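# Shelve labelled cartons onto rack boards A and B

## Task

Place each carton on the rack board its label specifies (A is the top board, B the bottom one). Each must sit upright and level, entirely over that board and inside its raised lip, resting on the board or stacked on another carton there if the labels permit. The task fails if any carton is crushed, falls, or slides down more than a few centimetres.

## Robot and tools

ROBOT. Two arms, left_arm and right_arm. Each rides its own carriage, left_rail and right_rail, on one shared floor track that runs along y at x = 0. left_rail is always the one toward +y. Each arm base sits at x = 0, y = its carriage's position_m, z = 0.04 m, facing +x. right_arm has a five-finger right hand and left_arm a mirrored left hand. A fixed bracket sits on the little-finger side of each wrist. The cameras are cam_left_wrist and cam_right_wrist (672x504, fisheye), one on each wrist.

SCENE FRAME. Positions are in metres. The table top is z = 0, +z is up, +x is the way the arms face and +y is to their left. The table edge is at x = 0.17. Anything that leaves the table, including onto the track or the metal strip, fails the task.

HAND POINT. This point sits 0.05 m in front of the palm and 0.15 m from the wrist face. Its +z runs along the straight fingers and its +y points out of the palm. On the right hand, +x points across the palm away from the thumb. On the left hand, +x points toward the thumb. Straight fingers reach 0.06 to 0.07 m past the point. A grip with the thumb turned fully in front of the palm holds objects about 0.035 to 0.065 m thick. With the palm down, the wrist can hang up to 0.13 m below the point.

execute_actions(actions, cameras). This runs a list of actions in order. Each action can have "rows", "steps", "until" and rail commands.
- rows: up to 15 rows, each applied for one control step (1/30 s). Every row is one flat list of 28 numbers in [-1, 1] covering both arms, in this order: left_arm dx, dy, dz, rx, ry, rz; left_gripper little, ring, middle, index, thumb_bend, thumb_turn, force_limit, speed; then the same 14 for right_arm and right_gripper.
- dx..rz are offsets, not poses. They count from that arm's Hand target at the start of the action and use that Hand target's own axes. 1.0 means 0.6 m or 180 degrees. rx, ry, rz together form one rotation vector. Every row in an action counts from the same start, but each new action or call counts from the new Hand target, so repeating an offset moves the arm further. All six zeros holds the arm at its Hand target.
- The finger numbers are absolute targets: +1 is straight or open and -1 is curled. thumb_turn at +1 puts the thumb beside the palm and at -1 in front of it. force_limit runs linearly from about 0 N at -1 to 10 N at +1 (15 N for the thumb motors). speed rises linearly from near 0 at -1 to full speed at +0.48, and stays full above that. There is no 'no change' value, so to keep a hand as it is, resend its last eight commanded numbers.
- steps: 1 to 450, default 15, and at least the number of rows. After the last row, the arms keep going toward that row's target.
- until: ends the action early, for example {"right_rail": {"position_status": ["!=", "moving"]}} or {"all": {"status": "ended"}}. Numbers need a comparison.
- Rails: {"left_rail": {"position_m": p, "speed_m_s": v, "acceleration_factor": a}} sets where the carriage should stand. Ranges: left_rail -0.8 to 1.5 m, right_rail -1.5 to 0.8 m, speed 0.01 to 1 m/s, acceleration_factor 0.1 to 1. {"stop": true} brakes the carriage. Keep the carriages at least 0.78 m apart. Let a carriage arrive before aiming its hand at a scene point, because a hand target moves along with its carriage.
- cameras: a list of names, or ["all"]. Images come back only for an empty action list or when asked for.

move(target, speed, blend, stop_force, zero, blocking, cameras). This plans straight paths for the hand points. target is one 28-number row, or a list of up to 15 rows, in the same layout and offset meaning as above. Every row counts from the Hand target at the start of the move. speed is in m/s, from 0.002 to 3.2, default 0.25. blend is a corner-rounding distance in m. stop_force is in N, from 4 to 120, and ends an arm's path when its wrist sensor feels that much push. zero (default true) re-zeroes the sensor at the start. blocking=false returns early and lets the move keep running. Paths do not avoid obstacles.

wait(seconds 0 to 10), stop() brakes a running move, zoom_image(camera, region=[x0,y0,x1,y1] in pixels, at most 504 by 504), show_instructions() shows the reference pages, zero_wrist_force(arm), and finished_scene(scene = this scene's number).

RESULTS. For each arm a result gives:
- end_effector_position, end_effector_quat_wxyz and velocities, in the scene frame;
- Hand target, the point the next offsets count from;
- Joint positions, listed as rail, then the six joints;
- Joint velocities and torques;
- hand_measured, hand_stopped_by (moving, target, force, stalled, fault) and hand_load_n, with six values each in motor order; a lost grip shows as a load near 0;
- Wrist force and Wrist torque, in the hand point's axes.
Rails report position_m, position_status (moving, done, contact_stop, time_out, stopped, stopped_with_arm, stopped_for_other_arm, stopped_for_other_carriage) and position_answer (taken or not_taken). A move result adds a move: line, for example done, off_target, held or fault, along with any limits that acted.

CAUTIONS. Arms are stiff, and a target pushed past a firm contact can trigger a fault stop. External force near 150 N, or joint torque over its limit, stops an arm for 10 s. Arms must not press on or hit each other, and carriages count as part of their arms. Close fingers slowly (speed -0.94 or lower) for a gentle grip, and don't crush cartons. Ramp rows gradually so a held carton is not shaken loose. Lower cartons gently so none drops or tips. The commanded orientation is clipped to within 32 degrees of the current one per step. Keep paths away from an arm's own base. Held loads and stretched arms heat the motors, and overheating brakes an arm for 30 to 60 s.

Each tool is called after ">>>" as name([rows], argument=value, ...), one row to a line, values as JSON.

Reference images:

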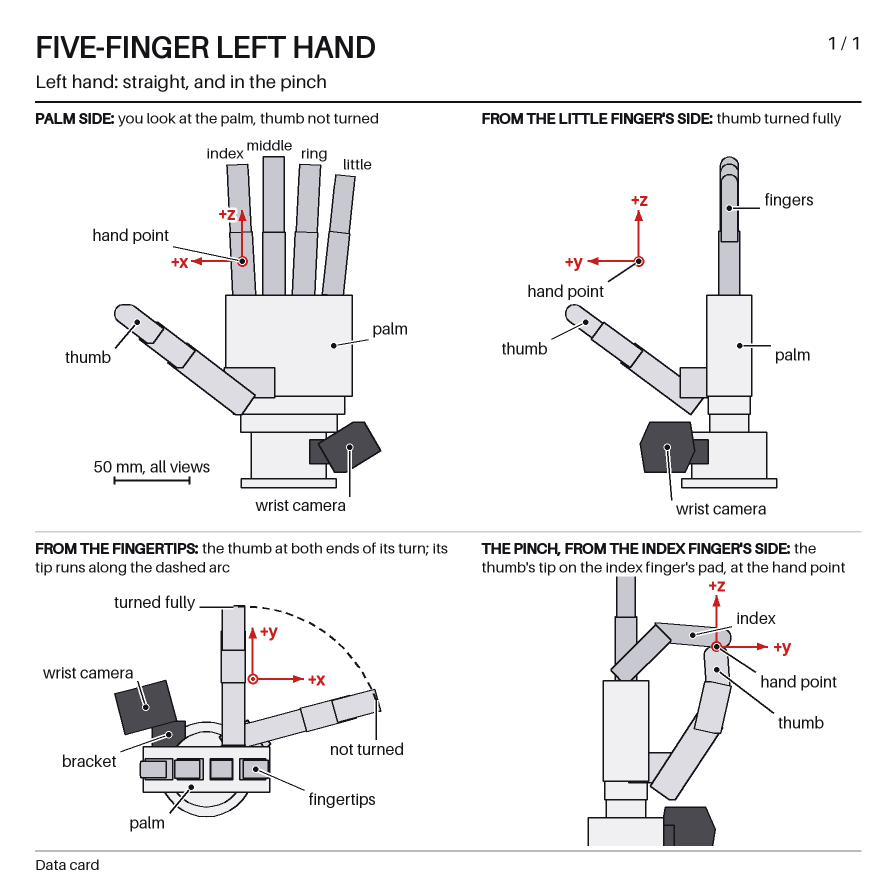

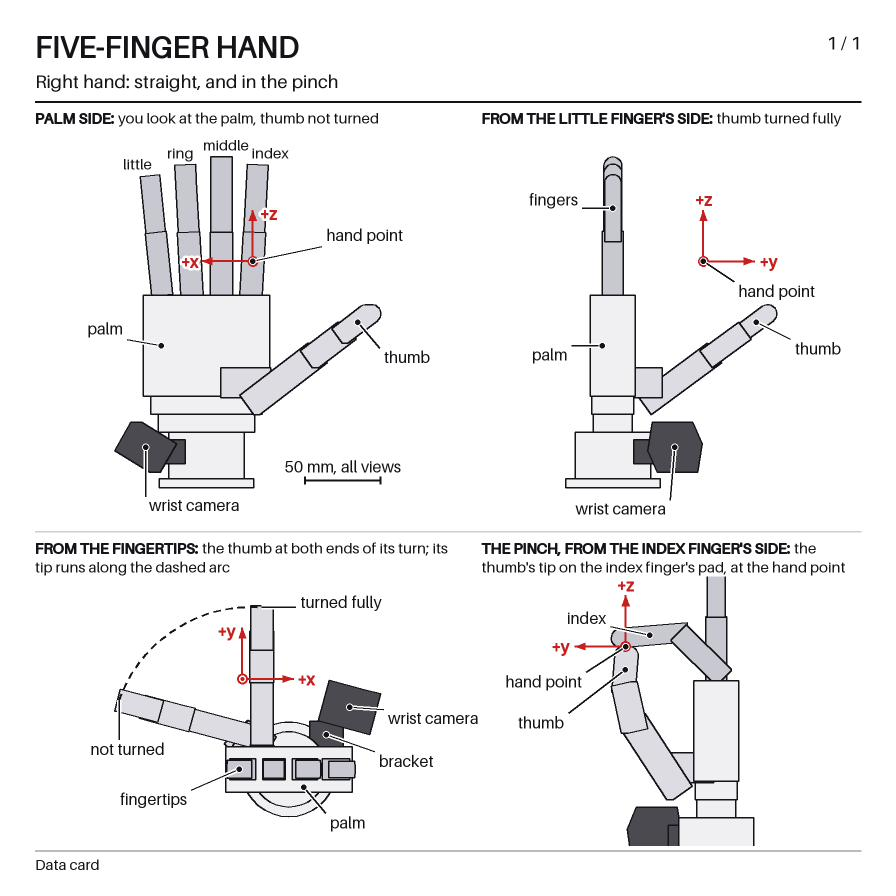

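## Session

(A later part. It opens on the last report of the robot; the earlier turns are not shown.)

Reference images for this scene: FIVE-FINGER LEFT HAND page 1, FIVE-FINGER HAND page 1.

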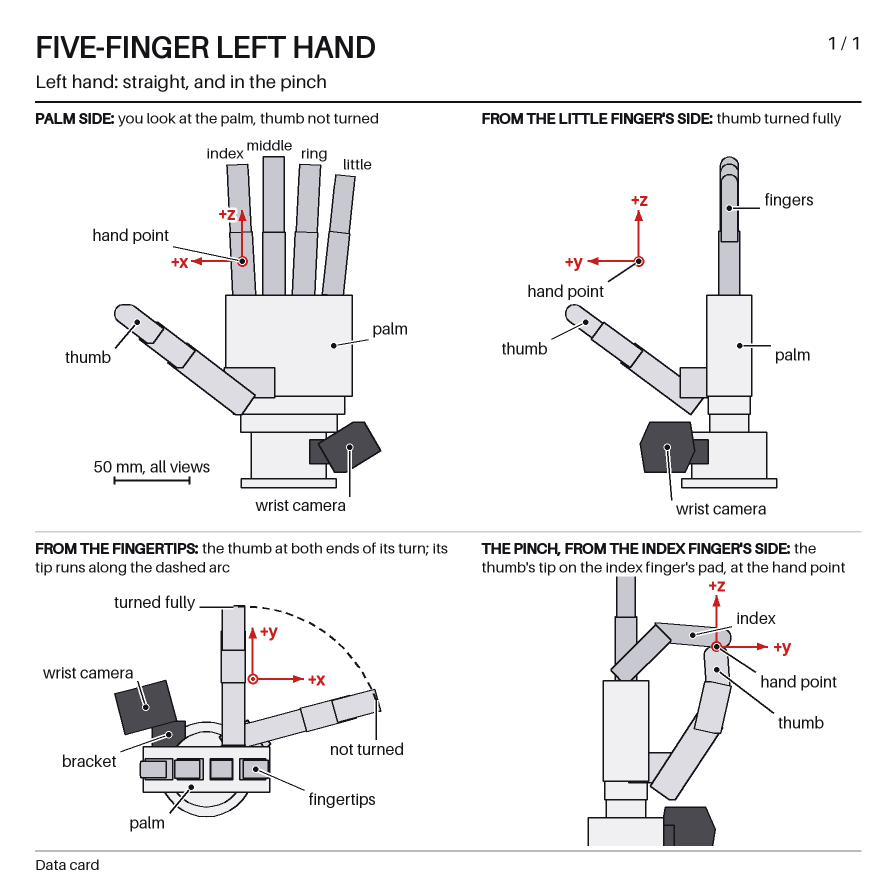

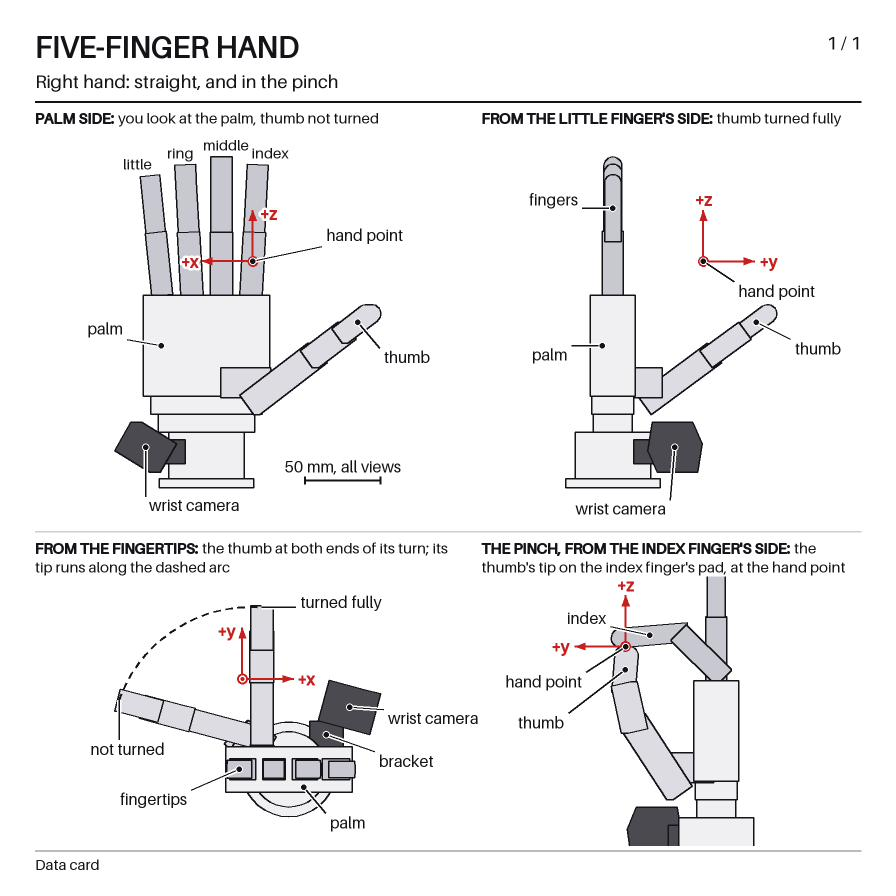

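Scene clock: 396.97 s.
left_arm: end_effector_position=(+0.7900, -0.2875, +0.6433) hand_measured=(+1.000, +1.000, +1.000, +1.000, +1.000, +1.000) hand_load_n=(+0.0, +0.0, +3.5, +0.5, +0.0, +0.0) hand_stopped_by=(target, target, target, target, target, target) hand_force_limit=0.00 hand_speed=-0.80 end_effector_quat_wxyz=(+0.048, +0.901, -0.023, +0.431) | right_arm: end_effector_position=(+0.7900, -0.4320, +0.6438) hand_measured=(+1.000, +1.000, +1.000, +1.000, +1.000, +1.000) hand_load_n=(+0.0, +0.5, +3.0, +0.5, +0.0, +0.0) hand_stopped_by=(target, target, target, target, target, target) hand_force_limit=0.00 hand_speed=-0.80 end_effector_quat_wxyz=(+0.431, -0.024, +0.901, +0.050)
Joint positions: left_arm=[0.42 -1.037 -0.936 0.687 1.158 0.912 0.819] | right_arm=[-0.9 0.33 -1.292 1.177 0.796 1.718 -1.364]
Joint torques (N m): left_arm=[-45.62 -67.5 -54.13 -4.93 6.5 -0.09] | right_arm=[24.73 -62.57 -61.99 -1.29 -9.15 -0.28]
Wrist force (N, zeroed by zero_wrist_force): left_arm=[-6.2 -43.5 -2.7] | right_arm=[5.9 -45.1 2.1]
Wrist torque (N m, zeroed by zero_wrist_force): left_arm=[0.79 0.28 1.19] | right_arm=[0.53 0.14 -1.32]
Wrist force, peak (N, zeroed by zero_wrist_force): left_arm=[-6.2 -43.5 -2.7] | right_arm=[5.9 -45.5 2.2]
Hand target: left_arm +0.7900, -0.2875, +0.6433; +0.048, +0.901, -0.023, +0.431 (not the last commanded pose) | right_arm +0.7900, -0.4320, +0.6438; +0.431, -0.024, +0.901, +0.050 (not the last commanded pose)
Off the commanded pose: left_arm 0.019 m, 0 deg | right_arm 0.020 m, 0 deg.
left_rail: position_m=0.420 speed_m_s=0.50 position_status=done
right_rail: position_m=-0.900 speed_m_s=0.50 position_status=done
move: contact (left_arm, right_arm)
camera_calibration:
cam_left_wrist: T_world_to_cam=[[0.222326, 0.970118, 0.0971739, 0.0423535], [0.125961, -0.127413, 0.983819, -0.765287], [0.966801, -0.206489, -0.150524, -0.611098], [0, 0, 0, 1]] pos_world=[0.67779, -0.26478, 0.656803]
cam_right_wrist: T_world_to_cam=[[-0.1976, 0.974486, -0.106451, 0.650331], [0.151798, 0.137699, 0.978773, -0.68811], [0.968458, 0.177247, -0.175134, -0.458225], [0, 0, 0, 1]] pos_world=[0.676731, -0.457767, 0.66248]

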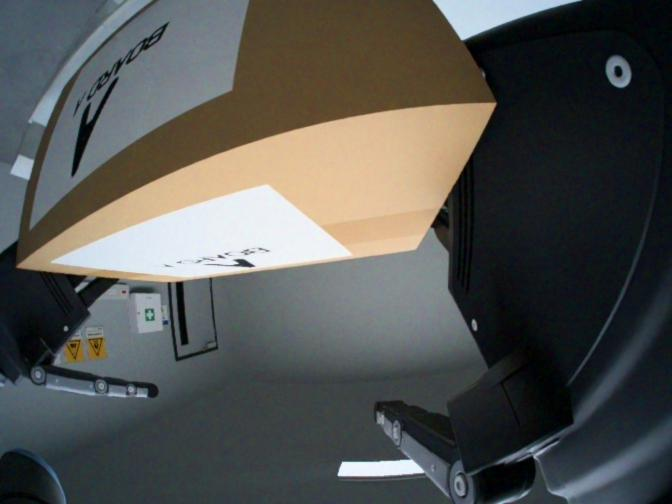

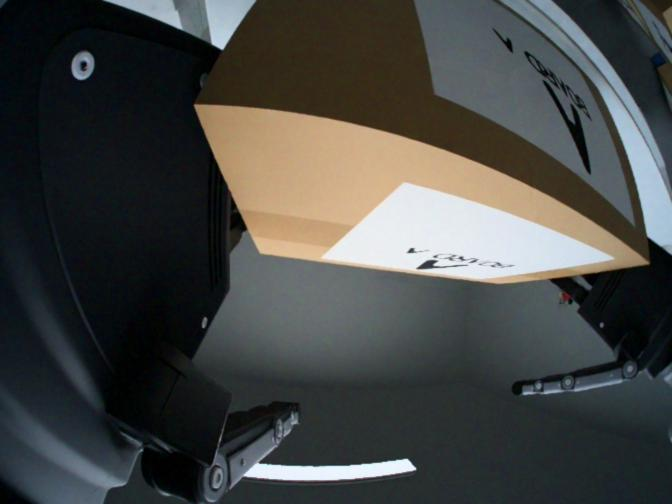

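>>> move([
  [-0.0013,-0.0001,0.001,0,0,0,1,1,1,1,1,1,0,-0.8,0.0013,-0.0001,0.001,0,0,0,1,1,1,1,1,1,0,-0.8],
], speed=0.01, cameras=["all"])

Scene clock: 429.80 s.
left_arm: end_effector_position=(+0.7900, -0.2875, +0.6424) hand_measured=(+1.000, +1.000, +1.000, +1.000, +1.000, +1.000) hand_load_n=(+0.0, +0.0, +3.0, +0.5, +0.0, +0.0) hand_stopped_by=(target, target, target, target, target, target) hand_force_limit=0.00 hand_speed=-0.80 end_effector_quat_wxyz=(+0.048, +0.901, -0.023, +0.431) | right_arm: end_effector_position=(+0.7900, -0.4320, +0.6429) hand_measured=(+1.000, +1.000, +1.000, +1.000, +1.000, +1.000) hand_load_n=(+0.0, +0.0, +3.0, +0.0, -0.5, +0.0) hand_stopped_by=(target, target, target, target, target, target) hand_force_limit=0.00 hand_speed=-0.80 end_effector_quat_wxyz=(+0.431, -0.024, +0.901, +0.050)
Joint positions: left_arm=[0.42 -1.037 -0.937 0.689 1.156 0.912 0.819] | right_arm=[-0.9 0.33 -1.292 1.179 0.795 1.718 -1.364]
Joint torques (N m): left_arm=[-30.16 -73.95 -26.23 -8.56 6.94 -0.58] | right_arm=[29.7 -71.28 -28.87 -2.75 -8.93 2.08]
Wrist force (N, zeroed by zero_wrist_force): left_arm=[12.1 -38.9 -12.9] | right_arm=[-9.2 -43.2 -7.1]
Wrist torque (N m, zeroed by zero_wrist_force): left_arm=[1.55 0.00 1.84] | right_arm=[0.75 0.42 -2.05]
Wrist force, peak (N, zeroed by zero_wrist_force): left_arm=[7.8 -43.2 -8.1] | right_arm=[-3.2 -46.8 -5.1]
Hand target: left_arm +0.7900, -0.2875, +0.6423; +0.048, +0.901, -0.023, +0.431 | right_arm +0.7900, -0.4320, +0.6428; +0.431, -0.024, +0.901, +0.050
Off the commanded pose: left_arm 0.000 m, 0 deg | right_arm 0.000 m, 0 deg.
left_rail: position_m=0.420 speed_m_s=0.50 position_status=done
right_rail: position_m=-0.900 speed_m_s=0.50 position_status=done
move: done
camera_calibration:
cam_left_wrist: T_world_to_cam=[[0.222317, 0.970127, 0.0970997, 0.0424983], [0.125977, -0.12734, 0.983826, -0.764399], [0.966801, -0.206489, -0.150524, -0.611234], [0, 0, 0, 1]] pos_world=[0.67779, -0.26478, 0.655904]
cam_right_wrist: T_world_to_cam=[[-0.197593, 0.974485, -0.106472, 0.650264], [0.151699, 0.137701, 0.978788, -0.687186], [0.968475, 0.17725, -0.175037, -0.458553], [0, 0, 0, 1]] pos_world=[0.676831, -0.457767, 0.66158]

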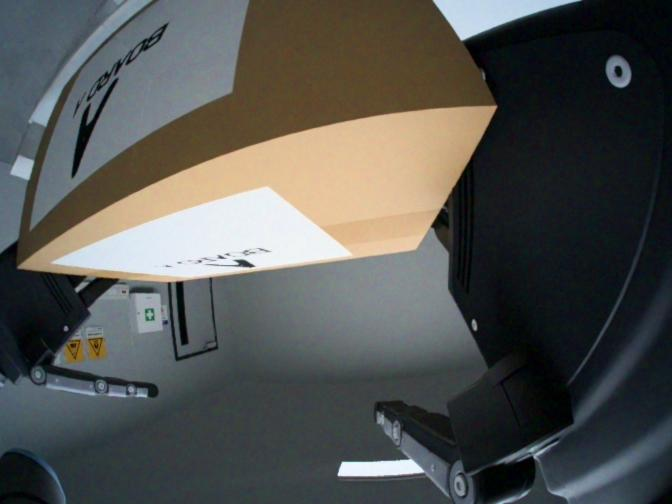

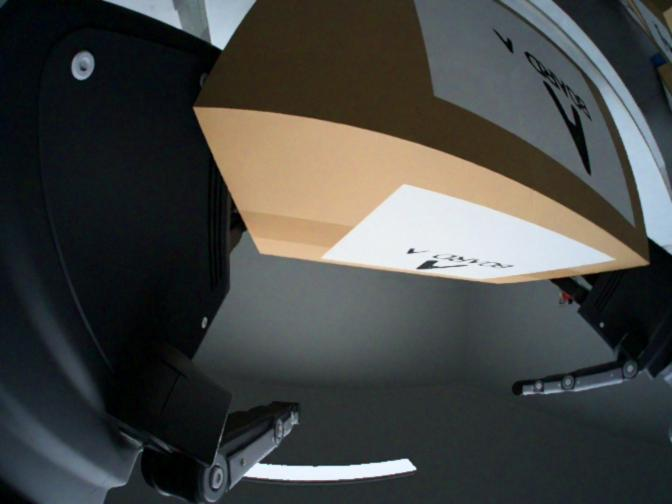

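>>> move([
  [0,-0.004,0,0,0,0,1,1,1,1,1,1,0,-0.8,0,-0.004,0,0,0,0,1,1,1,1,1,1,0,-0.8],
  [0,-0.05,0,0,0,0,1,1,1,1,1,1,0,-0.8,0,-0.05,0,0,0,0,1,1,1,1,1,1,0,-0.8],
], speed=[0.005, 0.03], cameras=["all"])

Scene clock: 459.87 s.
left_arm: end_effector_position=(+0.7924, -0.2578, +0.6403) hand_measured=(+1.000, +1.000, +1.000, +1.000, +1.000, +1.000) hand_load_n=(+0.0, +0.0, +0.0, +0.0, +0.0, +0.0) hand_stopped_by=(target, target, target, target, target, target) hand_force_limit=0.00 hand_speed=-0.80 end_effector_quat_wxyz=(+0.048, +0.901, -0.023, +0.431) | right_arm: end_effector_position=(+0.7925, -0.4618, +0.6407) hand_measured=(+1.000, +1.000, +1.000, +1.000, +1.000, +1.000) hand_load_n=(+0.0, +0.0, +0.0, +0.0, +0.0, +0.0) hand_stopped_by=(target, target, target, target, target, target) hand_force_limit=0.00 hand_speed=-0.80 end_effector_quat_wxyz=(+0.431, -0.024, +0.901, +0.050)
Joint positions: left_arm=[0.42 -1.015 -0.988 0.774 1.109 0.925 0.84] | right_arm=[-0.9 0.285 -1.318 1.216 0.78 1.683 -1.392]
Joint torques (N m): left_arm=[16.96 -97.04 -31.92 -0.92 2.79 3.03] | right_arm=[-13.56 -79.37 -31.75 -1.28 -3.98 -3.15]
Wrist force (N, zeroed by zero_wrist_force): left_arm=[3.7 -0.8 -2.0] | right_arm=[4.5 -1.2 3.8]
Wrist torque (N m, zeroed by zero_wrist_force): left_arm=[0.04 -0.53 0.03] | right_arm=[-0.52 -0.79 0.39]
Wrist force, peak (N, zeroed by zero_wrist_force): left_arm=[12.9 -38.4 -14.1] | right_arm=[-11.9 -42.4 -8.5]
Hand target: left_arm +0.7924, -0.2577, +0.6403; +0.048, +0.901, -0.023, +0.431 | right_arm +0.7925, -0.4619, +0.6407; +0.431, -0.024, +0.901, +0.050
Off the commanded pose: left_arm 0.000 m, 0 deg | right_arm 0.000 m, 0 deg.
left_rail: position_m=0.420 speed_m_s=0.50 position_status=done
right_rail: position_m=-0.900 speed_m_s=0.50 position_status=done
move: done
camera_calibration:
cam_left_wrist: T_world_to_cam=[[0.222336, 0.970116, 0.0971718, 0.0132711], [0.126056, -0.127433, 0.983804, -0.758927], [0.966787, -0.206486, -0.150622, -0.607759], [0, 0, 0, 1]] pos_world=[0.68029, -0.23508, 0.653804]
cam_right_wrist: T_world_to_cam=[[-0.1976, 0.974486, -0.106451, 0.679555], [0.151798, 0.137699, 0.978773, -0.681367], [0.968458, 0.177247, -0.175134, -0.456004], [0, 0, 0, 1]] pos_world=[0.679331, -0.487567, 0.65938]

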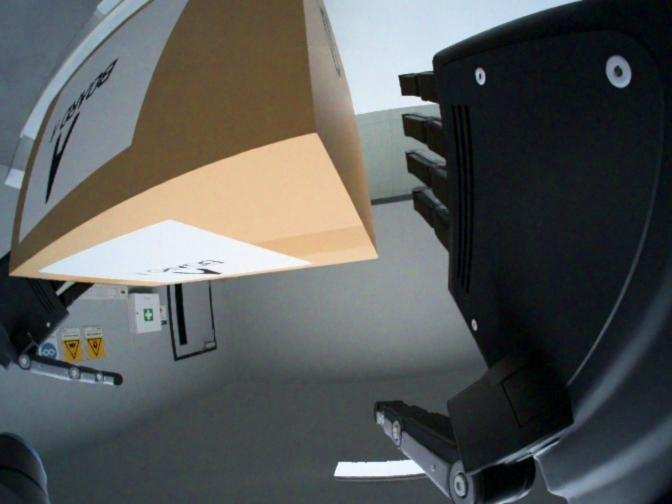

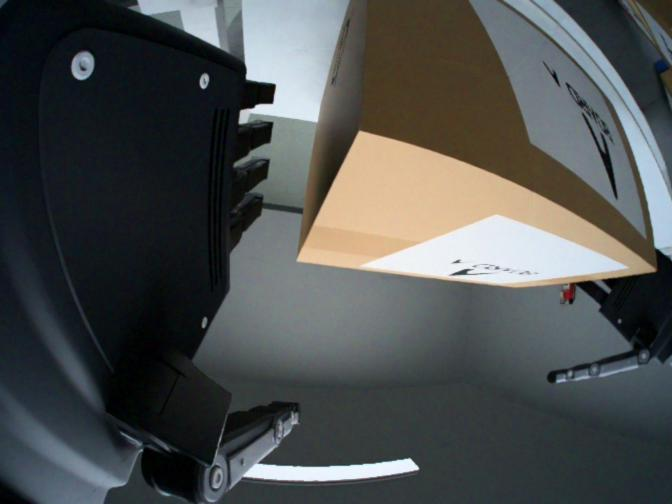

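>>> move([
  [0,0,-0.3333,0,0,0,1,1,1,1,1,1,0,-0.8,0,0,-0.3333,0,0,0,1,1,1,1,1,1,0,-0.8],
  [0,0,-0.3333,0,0.2143,0.0232,1,1,1,1,1,1,0,-0.8,0,0,-0.3333,0,-0.2142,-0.0237,1,1,1,1,1,1,0,-0.8],
], speed=[0.12, 0.3], cameras=["all"])

Scene clock: 480.33 s.
left_arm: end_effector_position=(+0.6375, -0.2363, +0.7649) hand_measured=(+1.000, +1.000, +1.000, +1.000, +1.000, +1.000) hand_load_n=(+0.0, +0.0, +0.0, +0.0, -0.5, +0.0) hand_stopped_by=(target, target, target, target, target, target) hand_force_limit=0.00 hand_speed=-0.80 end_effector_quat_wxyz=(+0.038, +0.706, -0.038, +0.706) | right_arm: end_effector_position=(+0.6377, -0.4838, +0.7653) hand_measured=(+1.000, +1.000, +1.000, +1.000, +1.000, +1.000) hand_load_n=(+0.0, +0.0, +0.0, +0.0, +0.0, +0.0) hand_stopped_by=(target, target, target, target, target, target) hand_force_limit=0.00 hand_speed=-0.80 end_effector_quat_wxyz=(+0.706, -0.039, +0.706, +0.039)
Joint positions: left_arm=[0.42 -1.241 -1.425 1.377 0.049 0.436 1.569] | right_arm=[-0.9 0.357 -1.737 1.686 0.052 1.817 -1.571]
Joint torques (N m): left_arm=[18.16 -65.34 -34.38 -3.8 3.61 3.1] | right_arm=[-14.21 -42.7 -35.17 -3.83 -3.52 -2.54]
Wrist force (N, zeroed by zero_wrist_force): left_arm=[3.4 -1.7 -0.4] | right_arm=[4.9 -0.5 2.5]
Wrist torque (N m, zeroed by zero_wrist_force): left_arm=[-0.21 -0.58 -0.03] | right_arm=[-0.19 -0.85 0.49]
Wrist force, peak (N, zeroed by zero_wrist_force): left_arm=[4.1 -1.9 -2.6] | right_arm=[5.2 -1.2 3.9]
Hand target: left_arm +0.6375, -0.2363, +0.7649; +0.038, +0.706, -0.038, +0.706 | right_arm +0.6377, -0.4838, +0.7653; +0.706, -0.039, +0.706, +0.039
Off the commanded pose: left_arm 0.000 m, 0 deg | right_arm 0.000 m, 0 deg.
left_rail: position_m=0.420 speed_m_s=0.50 position_status=done
right_rail: position_m=-0.900 speed_m_s=0.50 position_status=done
move: done
camera_calibration:
cam_left_wrist: T_world_to_cam=[[0.112071, 0.969977, 0.215836, -0.00576933], [-0.518067, -0.128316, 0.845661, -0.343248], [0.847966, -0.206592, 0.488132, -0.84772], [0, 0, 0, 1]] pos_world=[0.54166, -0.21358, 0.705316]
cam_right_wrist: T_world_to_cam=[[-0.0873813, 0.974454, -0.206891, 0.690221], [-0.494818, 0.137795, 0.858002, -0.271967], [0.864592, 0.177347, 0.470137, -0.707907], [0, 0, 0, 1]] pos_world=[0.537789, -0.509567, 0.708962]

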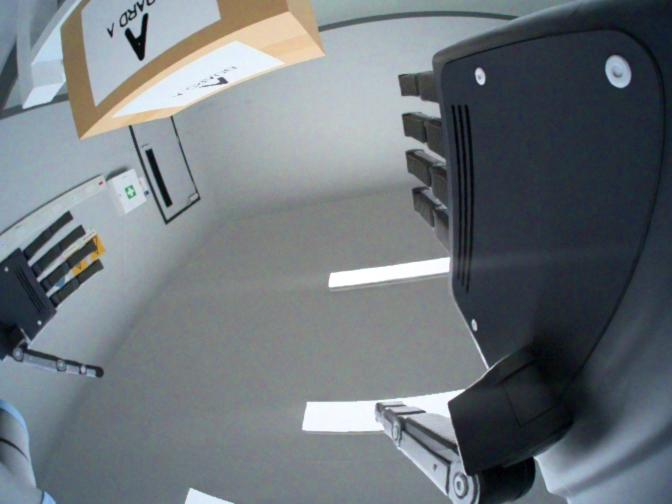

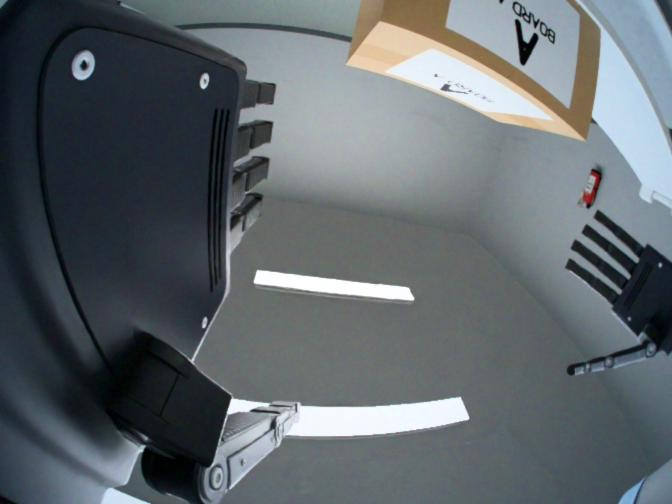

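>>> move(target=[-0.3583,0.106,-0.3029,0,-0.2485,-0.0265,1,1,1,1,1,1,0,-0.8,0.3583,-0.3075,-0.348,0,0.2485,0.027,1,1,1,1,1,1,0,-0.8], speed=0.2, cameras=["all"])

Scene clock: 503.13 s.
left_arm: end_effector_position=(+0.4500, -0.2802, +0.5501) hand_measured=(+1.000, +1.000, +1.000, +1.000, +1.000, +1.000) hand_load_n=(+0.0, +0.0, +0.0, +0.0, +0.0, +0.0) hand_stopped_by=(target, target, target, target, target, target) hand_force_limit=0.00 hand_speed=-0.80 end_effector_quat_wxyz=(+0.049, +0.923, -0.020, +0.382) | right_arm: end_effector_position=(+0.4503, -0.6901, +0.5505) hand_measured=(+1.000, +1.000, +1.000, +1.000, +1.000, +1.000) hand_load_n=(+0.0, +0.0, +0.0, +0.0, +0.0, +0.0) hand_stopped_by=(target, target, target, target, target, target) hand_force_limit=0.00 hand_speed=-0.80 end_effector_quat_wxyz=(+0.382, -0.022, +0.923, +0.050)
Joint positions: left_arm=[0.42 -1.458 -1.266 1.377 1.203 0.814 0.26] | right_arm=[-0.9 -0.232 -2.032 1.989 0.861 1.299 -1.742]
Joint torques (N m): left_arm=[-16.77 -51.15 -29.79 5.5 2.18 -2.65] | right_arm=[-18.76 -13.17 -31.6 4.06 -2.97 -2.31]
Wrist force (N, zeroed by zero_wrist_force): left_arm=[3.0 -1.3 -2.0] | right_arm=[5.1 -1.6 3.2]
Wrist torque (N m, zeroed by zero_wrist_force): left_arm=[0.13 -0.45 0.23] | right_arm=[-0.55 -0.97 0.37]
Wrist force, peak (N, zeroed by zero_wrist_force): left_arm=[4.1 -2.0 -1.5] | right_arm=[6.0 -1.5 3.5]
Hand target: left_arm +0.4499, -0.2802, +0.5500; +0.049, +0.923, -0.020, +0.382 | right_arm +0.4503, -0.6902, +0.5505; +0.382, -0.022, +0.923, +0.050
Off the commanded pose: left_arm 0.000 m, 0 deg | right_arm 0.000 m, 0 deg.
left_rail: position_m=0.420 speed_m_s=0.50 position_status=done
right_rail: position_m=-0.900 speed_m_s=0.50 position_status=done
move: done
camera_calibration:
cam_left_wrist: T_world_to_cam=[[0.231968, 0.96993, 0.0736597, 0.12858], [0.231135, -0.128518, 0.964396, -0.666786], [0.944864, -0.206684, -0.253997, -0.228236], [0, 0, 0, 1]] pos_world=[0.339943, -0.25758, 0.575604]
cam_right_wrist: T_world_to_cam=[[-0.208452, 0.974254, -0.0858849, 0.81819], [0.256518, 0.139201, 0.956463, -0.543477], [0.943794, 0.177345, -0.278931, -0.0316214], [0, 0, 0, 1]] pos_world=[0.339809, -0.715864, 0.581266]

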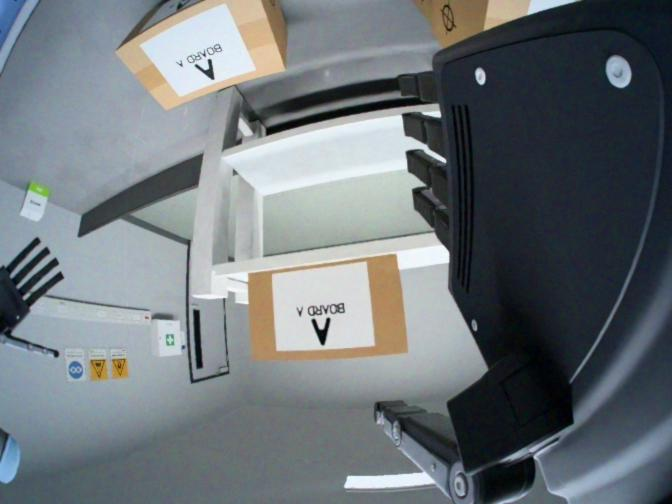

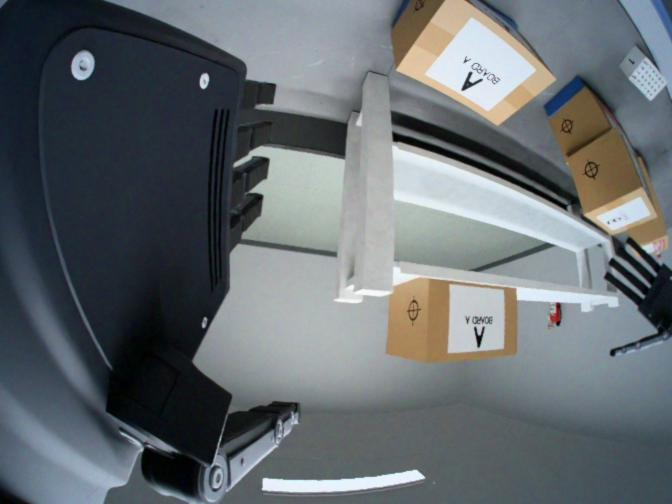

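>>> zoom_image(camera="cam_right_wrist", region=[360, 0, 672, 260])

>>> zoom_image(camera="cam_left_wrist", region=[90, 0, 310, 130])

Scaled by 1.615 from the camera's 672x504 image, which has a finer 960x720 frame.

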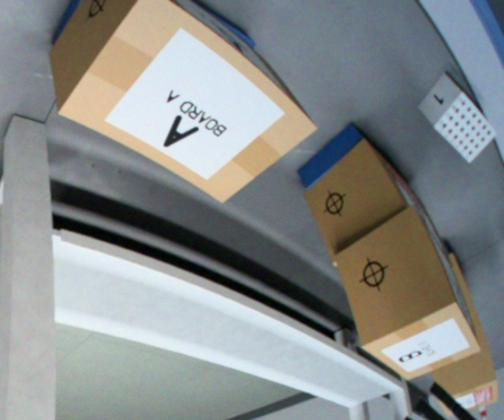

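Scaled by 2.291 from the camera's 672x504 image, which has a finer 960x720 frame.

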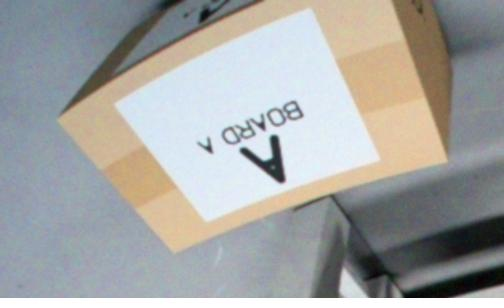

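>>> move(target=[-0.1642,0.0535,0.2435,-0.0274,0.2473,0.0378,1,1,1,1,1,1,0,-0.8,0.1953,0.1163,0.2202,0.0289,-0.2498,-0.0151,1,1,1,1,1,1,0,-0.8], speed=0.2)

Scene clock: 559.83 s.
left_arm: end_effector_position=(+0.4805, -0.3277, +0.3801) hand_measured=(+1.000, +1.000, +1.000, +1.000, +1.000, +1.000) hand_load_n=(+0.0, +0.0, +0.0, +0.0, +0.0, +0.0) hand_stopped_by=(target, target, target, target, target, target) hand_force_limit=0.00 hand_speed=-0.80 end_effector_quat_wxyz=(+0.070, +0.704, -0.070, +0.704) | right_arm: end_effector_position=(+0.4547, -0.6065, +0.3801) hand_measured=(+1.000, +1.000, +1.000, +1.000, +1.000, +1.000) hand_load_n=(+0.0, +0.0, +0.0, +0.0, +0.0, +0.0) hand_stopped_by=(target, target, target, target, target, target) hand_force_limit=0.00 hand_speed=-0.80 end_effector_quat_wxyz=(+0.707, -0.005, +0.707, +0.005)
Joint positions: left_arm=[0.42 -1.484 -1.255 1.879 -0.623 0.284 1.57] | right_arm=[-0.9 0.257 -1.964 2.553 -0.589 1.813 -1.571]
Joint torques (N m): left_arm=[17.98 -72.56 -27.14 -4.03 3.79 3.03] | right_arm=[13.57 7.64 -29.1 -4.24 2.66 -2.65]
Wrist force (N, zeroed by zero_wrist_force): left_arm=[3.6 -1.8 0.0] | right_arm=[4.6 -0.7 2.2]
Wrist torque (N m, zeroed by zero_wrist_force): left_arm=[-0.22 -0.58 0.05] | right_arm=[-0.22 -0.74 0.36]
Wrist force, peak (N, zeroed by zero_wrist_force): left_arm=[4.2 -2.0 -2.1] | right_arm=[5.1 -2.0 4.0]
Hand target: left_arm +0.4805, -0.3277, +0.3801; +0.070, +0.704, -0.070, +0.704 | right_arm +0.4547, -0.6065, +0.3801; +0.707, -0.005, +0.707, +0.005
Off the commanded pose: left_arm 0.000 m, 0 deg | right_arm 0.000 m, 0 deg.
left_rail: position_m=0.420 speed_m_s=0.50 position_status=done
right_rail: position_m=-0.900 speed_m_s=0.50 position_status=done
move: done

>>> move(target=[-0.3567,0,0,0,0,0,1,1,1,1,1,1,0,-0.8,0.3567,0,0,0,0,0,1,1,1,1,1,1,0,-0.8], speed=0.15, cameras=["all"])

Scene clock: 566.87 s.
left_arm: end_effector_position=(+0.4805, -0.3277, +0.1661) hand_measured=(+1.000, +1.000, +1.000, +1.000, +1.000, +1.000) hand_load_n=(+0.0, +0.0, +0.0, +0.0, +0.0, +0.5) hand_stopped_by=(target, target, target, target, target, target) hand_force_limit=0.00 hand_speed=-0.80 end_effector_quat_wxyz=(+0.070, +0.704, -0.070, +0.704) | right_arm: end_effector_position=(+0.4547, -0.6065, +0.1661) hand_measured=(+1.000, +1.000, +1.000, +1.000, +1.000, +1.000) hand_load_n=(+0.0, +0.0, +0.0, +0.0, +0.0, -0.5) hand_stopped_by=(target, target, target, target, target, target) hand_force_limit=0.00 hand_speed=-0.80 end_effector_quat_wxyz=(+0.707, -0.005, +0.707, +0.005)
Joint positions: left_arm=[0.42 -1.484 -0.986 1.972 -0.986 0.284 1.571] | right_arm=[-0.9 0.257 -1.343 2.734 -1.392 1.813 -1.571]
Joint torques (N m): left_arm=[19.09 -56.56 -16.15 -3.61 3.59 3.3] | right_arm=[14.07 -15.77 0.13 -2.98 2.52 -3.08]
Wrist force (N, zeroed by zero_wrist_force): left_arm=[2.9 -1.9 -0.1] | right_arm=[4.8 -1.8 2.1]
Wrist torque (N m, zeroed by zero_wrist_force): left_arm=[-0.25 -0.40 0.03] | right_arm=[-0.40 -0.79 0.43]
Wrist force, peak (N, zeroed by zero_wrist_force): left_arm=[4.9 -1.9 0.3] | right_arm=[5.7 -1.4 2.0]
Hand target: left_arm +0.4805, -0.3277, +0.1660; +0.070, +0.704, -0.070, +0.704 | right_arm +0.4547, -0.6065, +0.1660; +0.707, -0.005, +0.707, +0.005
Off the commanded pose: left_arm 0.000 m, 0 deg | right_arm 0.000 m, 0 deg.
left_rail: position_m=0.420 speed_m_s=0.50 position_status=done
right_rail: position_m=-0.900 speed_m_s=0.50 position_status=done
move: done
camera_calibration:
cam_left_wrist: T_world_to_cam=[[0.199514, 0.955795, 0.215985, 0.183113], [-0.528184, -0.0807578, 0.845281, 0.0906604], [0.825358, -0.282725, 0.488724, -0.455262], [0, 0, 0, 1]] pos_world=[0.387106, -0.29641, 0.106314]
cam_right_wrist: T_world_to_cam=[[0.00631405, 0.978336, -0.206926, 0.629562], [-0.479937, 0.184504, 0.857682, 0.190152], [0.87728, 0.0938961, 0.470705, -0.30269], [0, 0, 0, 1]] pos_world=[0.35283, -0.622586, 0.10966]

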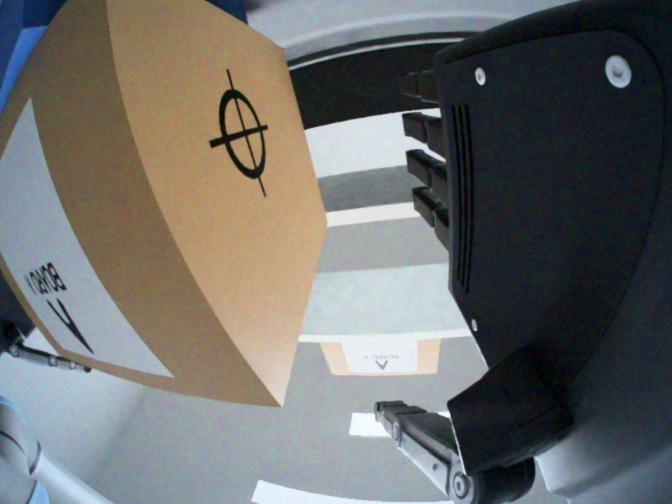

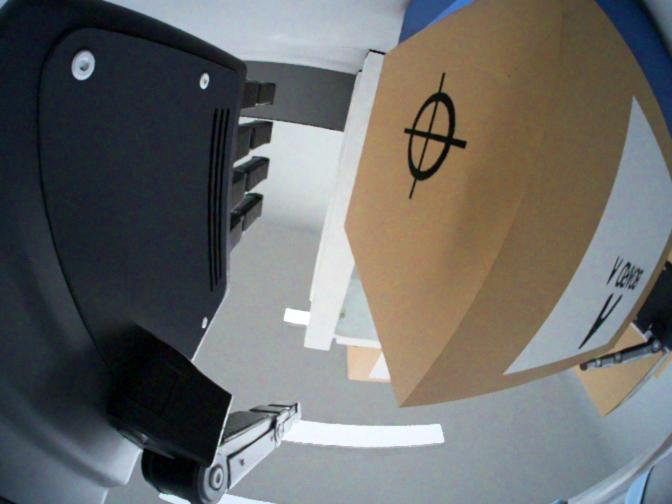

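>>> move(target=[0,0.098,-0.0235,-0.0024,0,0,1,1,1,1,1,1,0,-0.8,0,0.0985,-0.027,0.0056,0,0,1,1,1,1,1,1,0,-0.8], speed=0.06, cameras=["all"])

>>> zero_wrist_force(arm="left_arm")

>>> zero_wrist_force(arm="right_arm")

Scene clock: 603.37 s.
left_arm: end_effector_position=(+0.4552, -0.3825, +0.1660) hand_measured=(+1.000, +1.000, +1.000, +1.000, +1.000, +1.000) hand_load_n=(+0.0, +0.0, +0.0, +0.0, +0.0, +0.0) hand_stopped_by=(target, target, target, target, target, target) hand_force_limit=0.00 hand_speed=-0.80 end_effector_quat_wxyz=(+0.072, +0.703, -0.072, +0.703) | right_arm: end_effector_position=(+0.4377, -0.5477, +0.1660) hand_measured=(+1.000, +1.000, +1.000, +1.000, +1.000, +1.000) hand_load_n=(+0.0, +0.0, +0.0, +0.0, +0.0, +0.0) hand_stopped_by=(target, target, target, target, target, target) hand_force_limit=0.00 hand_speed=-0.80 end_effector_quat_wxyz=(+0.707, +0.001, +0.707, -0.001)
Joint positions: left_arm=[0.42 -1.525 -0.942 1.881 -0.939 0.251 1.571] | right_arm=[-0.9 0.504 -1.304 2.647 -1.343 2.078 -1.571]
Joint torques (N m): left_arm=[-16.91 -61.71 -32.19 1.71 -3.77 -2.93] | right_arm=[15.94 -25.41 -21.75 0.51 3.1 1.8]
Wrist force (N, zeroed by zero_wrist_force): left_arm=[3.0 -2.2 -1.0] | right_arm=[4.4 -1.3 2.6]
Wrist torque (N m, zeroed by zero_wrist_force): left_arm=[-0.24 -0.46 0.26] | right_arm=[-0.50 -0.71 0.39]
Wrist force, peak (N, zeroed by zero_wrist_force): left_arm=[3.7 -2.0 -0.7] | right_arm=[5.1 -1.5 2.9]
Hand target: left_arm +0.4552, -0.3826, +0.1660; +0.072, +0.703, -0.072, +0.703 | right_arm +0.4377, -0.5477, +0.1660; +0.707, +0.001, +0.707, -0.001
Off the commanded pose: left_arm 0.000 m, 0 deg | right_arm 0.000 m, 0 deg.
left_rail: position_m=0.420 speed_m_s=0.50 position_status=done
right_rail: position_m=-0.900 speed_m_s=0.50 position_status=done
move: done
camera_calibration:
cam_left_wrist: T_world_to_cam=[[0.206671, 0.95427, 0.216, 0.236691], [-0.528848, -0.0767849, 0.845236, 0.0746624], [0.823169, -0.288917, 0.488795, -0.451205], [0, 0, 0, 1]] pos_world=[0.361986, -0.350495, 0.106314]
cam_right_wrist: T_world_to_cam=[[0.0234857, 0.978074, -0.206928, 0.564503], [-0.476646, 0.1929, 0.85767, 0.174393], [0.878782, 0.0784886, 0.470725, -0.302342], [0, 0, 0, 1]] pos_world=[0.335559, -0.562035, 0.10956]

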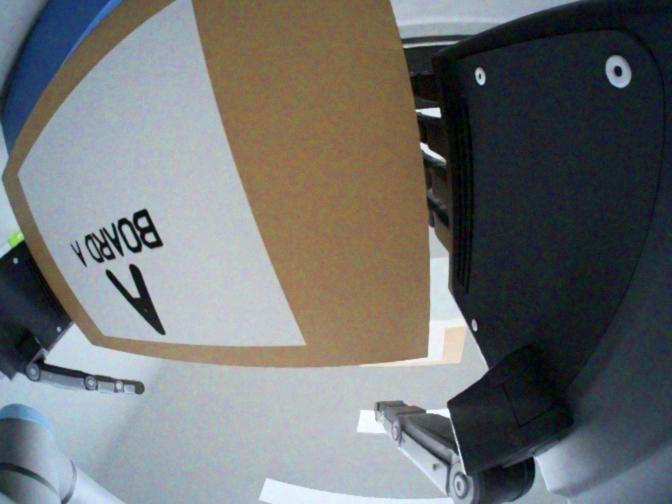

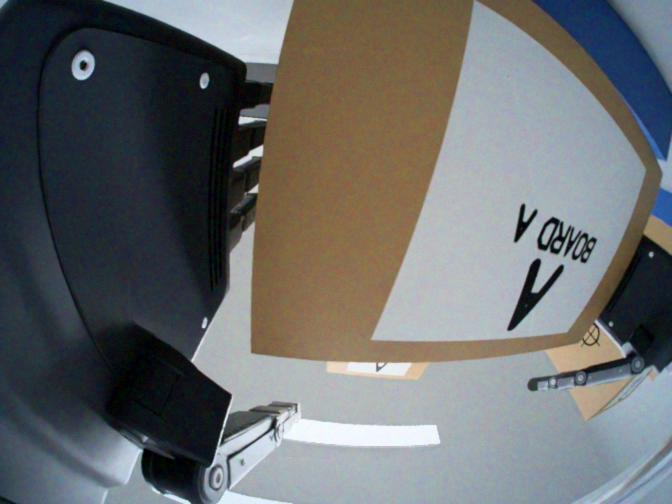

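Wrist force sensor zeroed.

Wrist force sensor zeroed.

>>> move(target=[0,0.0332,0.0035,0,0,0,1,1,1,1,1,1,0,-0.8,0,0.0332,0.0035,0,0,0,1,1,1,1,1,1,0,-0.8], speed=0.012, stop_force=6)

>>> move(target=[0,0.015,0.0016,0,0,0,1,1,1,1,1,1,0,-0.8,0,0.015,0.0016,0,0,0,1,1,1,1,1,1,0,-0.8], speed=0.006, stop_force=25)

Scene clock: 617.10 s.
left_arm: end_effector_position=(+0.4542, -0.3925, +0.1660) hand_measured=(+1.000, +1.000, +1.000, +1.000, +1.000, +1.000) hand_load_n=(+0.0, +0.0, +0.0, +0.0, +0.0, +0.0) hand_stopped_by=(target, target, target, target, target, target) hand_force_limit=0.00 hand_speed=-0.80 end_effector_quat_wxyz=(+0.072, +0.703, -0.072, +0.703) | right_arm: end_effector_position=(+0.4388, -0.5376, +0.1660) hand_measured=(+1.000, +1.000, +1.000, +1.000, +1.000, +1.000) hand_load_n=(+0.0, +0.0, +0.0, +0.0, +0.0, +0.0) hand_stopped_by=(target, target, target, target, target, target) hand_force_limit=0.00 hand_speed=-0.80 end_effector_quat_wxyz=(+0.707, +0.001, +0.707, -0.001)
Joint positions: left_arm=[0.42 -1.527 -0.932 1.861 -0.929 0.248 1.571] | right_arm=[-0.9 0.532 -1.296 2.628 -1.332 2.106 -1.571]
Joint torques (N m): left_arm=[8.14 -88.24 -19.65 -3.96 4.03 1.62] | right_arm=[-13.55 -47.32 -3.96 -4.37 -3.16 0.61]
Wrist force (N, zeroed by zero_wrist_force): left_arm=[-0.8 -2.7 1.9] | right_arm=[1.0 -3.5 0.9]
Wrist torque (N m, zeroed by zero_wrist_force): left_arm=[-0.06 0.02 -0.04] | right_arm=[-0.01 -0.12 -0.02]
Wrist force, peak (N, zeroed by zero_wrist_force): left_arm=[6.6 -19.9 -3.2] | right_arm=[-6.9 -22.1 -3.7]
Hand target: left_arm +0.4542, -0.3925, +0.1660; +0.072, +0.703, -0.072, +0.703 (not the last commanded pose) | right_arm +0.4388, -0.5376, +0.1660; +0.707, +0.001, +0.707, -0.001 (not the last commanded pose)
Off the commanded pose: left_arm 0.010 m, 0 deg | right_arm 0.010 m, 0 deg.
left_rail: position_m=0.420 speed_m_s=0.50 position_status=done
right_rail: position_m=-0.900 speed_m_s=0.50 position_status=done
move: contact (left_arm, right_arm)

Scene clock: 618.37 s.
left_arm: end_effector_position=(+0.4542, -0.3930, +0.1660) hand_measured=(+1.000, +1.000, +1.000, +1.000, +1.000, +1.000) hand_load_n=(+0.0, +0.0, +0.0, +0.0, +0.0, +0.0) hand_stopped_by=(target, target, target, target, target, target) hand_force_limit=0.00 hand_speed=-0.80 end_effector_quat_wxyz=(+0.072, +0.703, -0.072, +0.703) | right_arm: end_effector_position=(+0.4388, -0.5371, +0.1660) hand_measured=(+1.000, +1.000, +1.000, +1.000, +1.000, +1.000) hand_load_n=(+0.0, +0.0, +0.0, +0.0, +0.0, +0.0) hand_stopped_by=(target, target, target, target, target, target) hand_force_limit=0.00 hand_speed=-0.80 end_effector_quat_wxyz=(+0.707, +0.001, +0.707, -0.001)
Joint positions: left_arm=[0.42 -1.527 -0.932 1.86 -0.928 0.248 1.571] | right_arm=[-0.9 0.534 -1.295 2.627 -1.331 2.108 -1.571]
Joint torques (N m): left_arm=[-8.13 -85.53 -28.38 -5.42 9.76 1.04] | right_arm=[-6.56 -44.87 -12.75 -4.28 -9.32 0.52]
Wrist force (N, zeroed by zero_wrist_force): left_arm=[5.3 -23.2 0.2] | right_arm=[-9.2 -28.5 -6.8]
Wrist torque (N m, zeroed by zero_wrist_force): left_arm=[-0.40 -0.12 0.60] | right_arm=[-0.13 0.34 -1.16]
Wrist force, peak (N, zeroed by zero_wrist_force): left_arm=[8.5 -34.5 -6.9] | right_arm=[-11.0 -35.8 -10.8]
Hand target: left_arm +0.4542, -0.3930, +0.1660; +0.072, +0.703, -0.072, +0.703 (not the last commanded pose) | right_arm +0.4388, -0.5371, +0.1660; +0.707, +0.001, +0.707, -0.001 (not the last commanded pose)
Off the commanded pose: left_arm 0.009 m, 0 deg | right_arm 0.009 m, 0 deg.
left_rail: position_m=0.420 speed_m_s=0.50 position_status=done
right_rail: position_m=-0.900 speed_m_s=0.50 position_status=done
move: contact (left_arm, right_arm)

>>> move(target=[0,0.0003,0,-0.003,0,0,1,1,1,1,1,1,0,-0.8,0,0.0003,0,-0.003,0,0,1,1,1,1,1,1,0,-0.8], speed=0.01)

Scene clock: 649.23 s.
left_arm: end_effector_position=(+0.4542, -0.3931, +0.1660) hand_measured=(+1.000, +1.000, +1.000, +1.000, +1.000, +1.000) hand_load_n=(+0.0, +0.0, +3.0, +1.0, +0.0, +0.0) hand_stopped_by=(target, target, target, target, target, target) hand_force_limit=0.00 hand_speed=-0.80 end_effector_quat_wxyz=(+0.075, +0.703, -0.076, +0.703) | right_arm: end_effector_position=(+0.4388, -0.5369, +0.1660) hand_measured=(+1.000, +1.000, +1.000, +1.000, +1.000, +1.000) hand_load_n=(+0.0, +0.0, +3.0, +0.5, +0.0, +0.0) hand_stopped_by=(target, target, target, target, target, target) hand_force_limit=0.00 hand_speed=-0.80 end_effector_quat_wxyz=(+0.707, -0.002, +0.707, +0.002)
Joint positions: left_arm=[0.42 -1.526 -0.934 1.864 -0.93 0.259 1.571] | right_arm=[-0.9 0.526 -1.297 2.63 -1.333 2.091 -1.571]
Joint torques (N m): left_arm=[2.35 -85.74 -33.61 -6.21 13.54 -0.82] | right_arm=[-5.27 -46.98 -15.62 -4.98 -10.91 0.65]
Wrist force (N, zeroed by zero_wrist_force): left_arm=[6.3 -30.1 -5.8] | right_arm=[-5.3 -28.5 -9.5]
Wrist torque (N m, zeroed by zero_wrist_force): left_arm=[1.47 -0.09 0.72] | right_arm=[1.67 0.10 -0.81]
Wrist force, peak (N, zeroed by zero_wrist_force): left_arm=[6.3 -30.1 -5.8] | right_arm=[-9.2 -28.5 -6.6]
Hand target: left_arm +0.4542, -0.3931, +0.1660; +0.076, +0.703, -0.076, +0.703 | right_arm +0.4388, -0.5369, +0.1660; +0.707, -0.002, +0.707, +0.002
Off the commanded pose: left_arm 0.000 m, 0 deg | right_arm 0.000 m, 0 deg.
left_rail: position_m=0.420 speed_m_s=0.50 position_status=done
right_rail: position_m=-0.900 speed_m_s=0.50 position_status=done
move: done

>>> move(target=[0,0.0004,0,0,0,0,1,1,1,1,1,1,0,-0.8,0,0.0004,0,0,0,0,1,1,1,1,1,1,0,-0.8], speed=0.01)

Scene clock: 656.43 s.
left_arm: end_effector_position=(+0.4542, -0.3933, +0.1661) hand_measured=(+1.000, +1.000, +1.000, +1.000, +1.000, +1.000) hand_load_n=(+0.0, +0.5, +3.5, +1.0, +0.0, +0.0) hand_stopped_by=(target, target, target, target, target, target) hand_force_limit=0.00 hand_speed=-0.80 end_effector_quat_wxyz=(+0.076, +0.703, -0.076, +0.703) | right_arm: end_effector_position=(+0.4388, -0.5367, +0.1660) hand_measured=(+1.000, +1.000, +1.000, +1.000, +1.000, +1.000) hand_load_n=(+0.0, +0.0, +3.0, +0.5, +0.0, +0.0) hand_stopped_by=(target, target, target, target, target, target) hand_force_limit=0.00 hand_speed=-0.80 end_effector_quat_wxyz=(+0.707, -0.002, +0.707, +0.002)
Joint positions: left_arm=[0.42 -1.526 -0.934 1.863 -0.93 0.259 1.571] | right_arm=[-0.9 0.527 -1.297 2.63 -1.333 2.092 -1.571]
Joint torques (N m): left_arm=[-26.67 -59.91 -54.34 -2.36 9.94 2.46] | right_arm=[31.31 -27.11 -37.3 -1.9 -7.93 1.28]
Wrist force (N, zeroed by zero_wrist_force): left_arm=[6.2 -42.1 -7.0] | right_arm=[-1.1 -37.4 -6.0]
Wrist torque (N m, zeroed by zero_wrist_force): left_arm=[1.51 -0.13 0.94] | right_arm=[1.66 0.01 -0.83]
Wrist force, peak (N, zeroed by zero_wrist_force): left_arm=[6.2 -42.1 -7.0] | right_arm=[-1.1 -37.4 -6.0]
Hand target: left_arm +0.4541, -0.3934, +0.1660; +0.076, +0.703, -0.076, +0.703 | right_arm +0.4388, -0.5367, +0.1660; +0.707, -0.002, +0.707, +0.002
Off the commanded pose: left_arm 0.000 m, 0 deg | right_arm 0.000 m, 0 deg.
left_rail: position_m=0.420 speed_m_s=0.50 position_status=done
right_rail: position_m=-0.900 speed_m_s=0.50 position_status=done
move: done

>>> move(target=[0.0167,0,0,0,0,0,1,1,1,1,1,1,0,-0.8,-0.0167,0,0,0,0,0,1,1,1,1,1,1,0,-0.8], speed=0.02, cameras=["all"])

Scene clock: 660.63 s.
left_arm: end_effector_position=(+0.4541, -0.3934, +0.1760) hand_measured=(+1.000, +1.000, +1.000, +1.000, +1.000, +1.000) hand_load_n=(+0.0, +0.5, +3.5, +1.0, +0.0, +0.0) hand_stopped_by=(target, target, target, target, target, target) hand_force_limit=0.00 hand_speed=-0.80 end_effector_quat_wxyz=(+0.076, +0.703, -0.076, +0.703) | right_arm: end_effector_position=(+0.4388, -0.5367, +0.1760) hand_measured=(+1.000, +1.000, +1.000, +1.000, +1.000, +1.000) hand_load_n=(+0.0, +0.5, +3.0, +0.5, +0.0, +0.0) hand_stopped_by=(target, target, target, target, target, target) hand_force_limit=0.00 hand_speed=-0.80 end_effector_quat_wxyz=(+0.707, -0.002, +0.707, +0.002)
Joint positions: left_arm=[0.42 -1.526 -0.947 1.862 -0.915 0.259 1.571] | right_arm=[-0.9 0.527 -1.329 2.628 -1.299 2.092 -1.571]
Joint torques (N m): left_arm=[-37.44 -94.46 -58.85 -3.06 11.1 -1.57] | right_arm=[29.68 -54.63 -43.62 -4.46 -11.38 -1.24]
Wrist force (N, zeroed by zero_wrist_force): left_arm=[-7.3 -39.7 -3.0] | right_arm=[8.6 -39.0 -4.2]
Wrist torque (N m, zeroed by zero_wrist_force): left_arm=[1.25 -0.10 0.16] | right_arm=[1.78 0.28 -0.28]
Wrist force, peak (N, zeroed by zero_wrist_force): left_arm=[9.0 -44.2 -9.2] | right_arm=[-4.0 -41.3 -7.7]
Hand target: left_arm +0.4541, -0.3934, +0.1761; +0.076, +0.703, -0.076, +0.703 | right_arm +0.4388, -0.5367, +0.1761; +0.707, -0.002, +0.707, +0.002
Off the commanded pose: left_arm 0.000 m, 0 deg | right_arm 0.000 m, 0 deg.
left_rail: position_m=0.420 speed_m_s=0.50 position_status=done
right_rail: position_m=-0.900 speed_m_s=0.50 position_status=done
move: done
camera_calibration:
cam_left_wrist: T_world_to_cam=[[0.215541, 0.952278, 0.21612, 0.240291], [-0.529577, -0.0719535, 0.845205, 0.0671537], [0.820421, -0.296629, 0.488796, -0.460118], [0, 0, 0, 1]] pos_world=[0.361261, -0.360476, 0.116214]
cam_right_wrist: T_world_to_cam=[[0.0144671, 0.978246, -0.206944, 0.559825], [-0.478393, 0.188512, 0.857673, 0.162604], [0.878026, 0.0865926, 0.470713, -0.304153], [0, 0, 0, 1]] pos_world=[0.336744, -0.551962, 0.11956]

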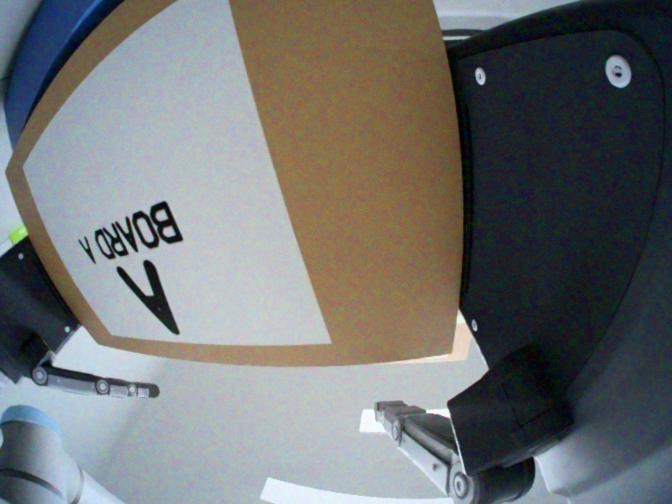

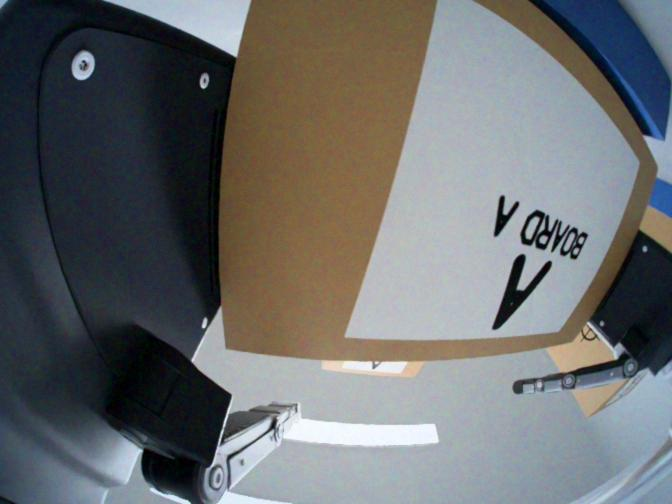

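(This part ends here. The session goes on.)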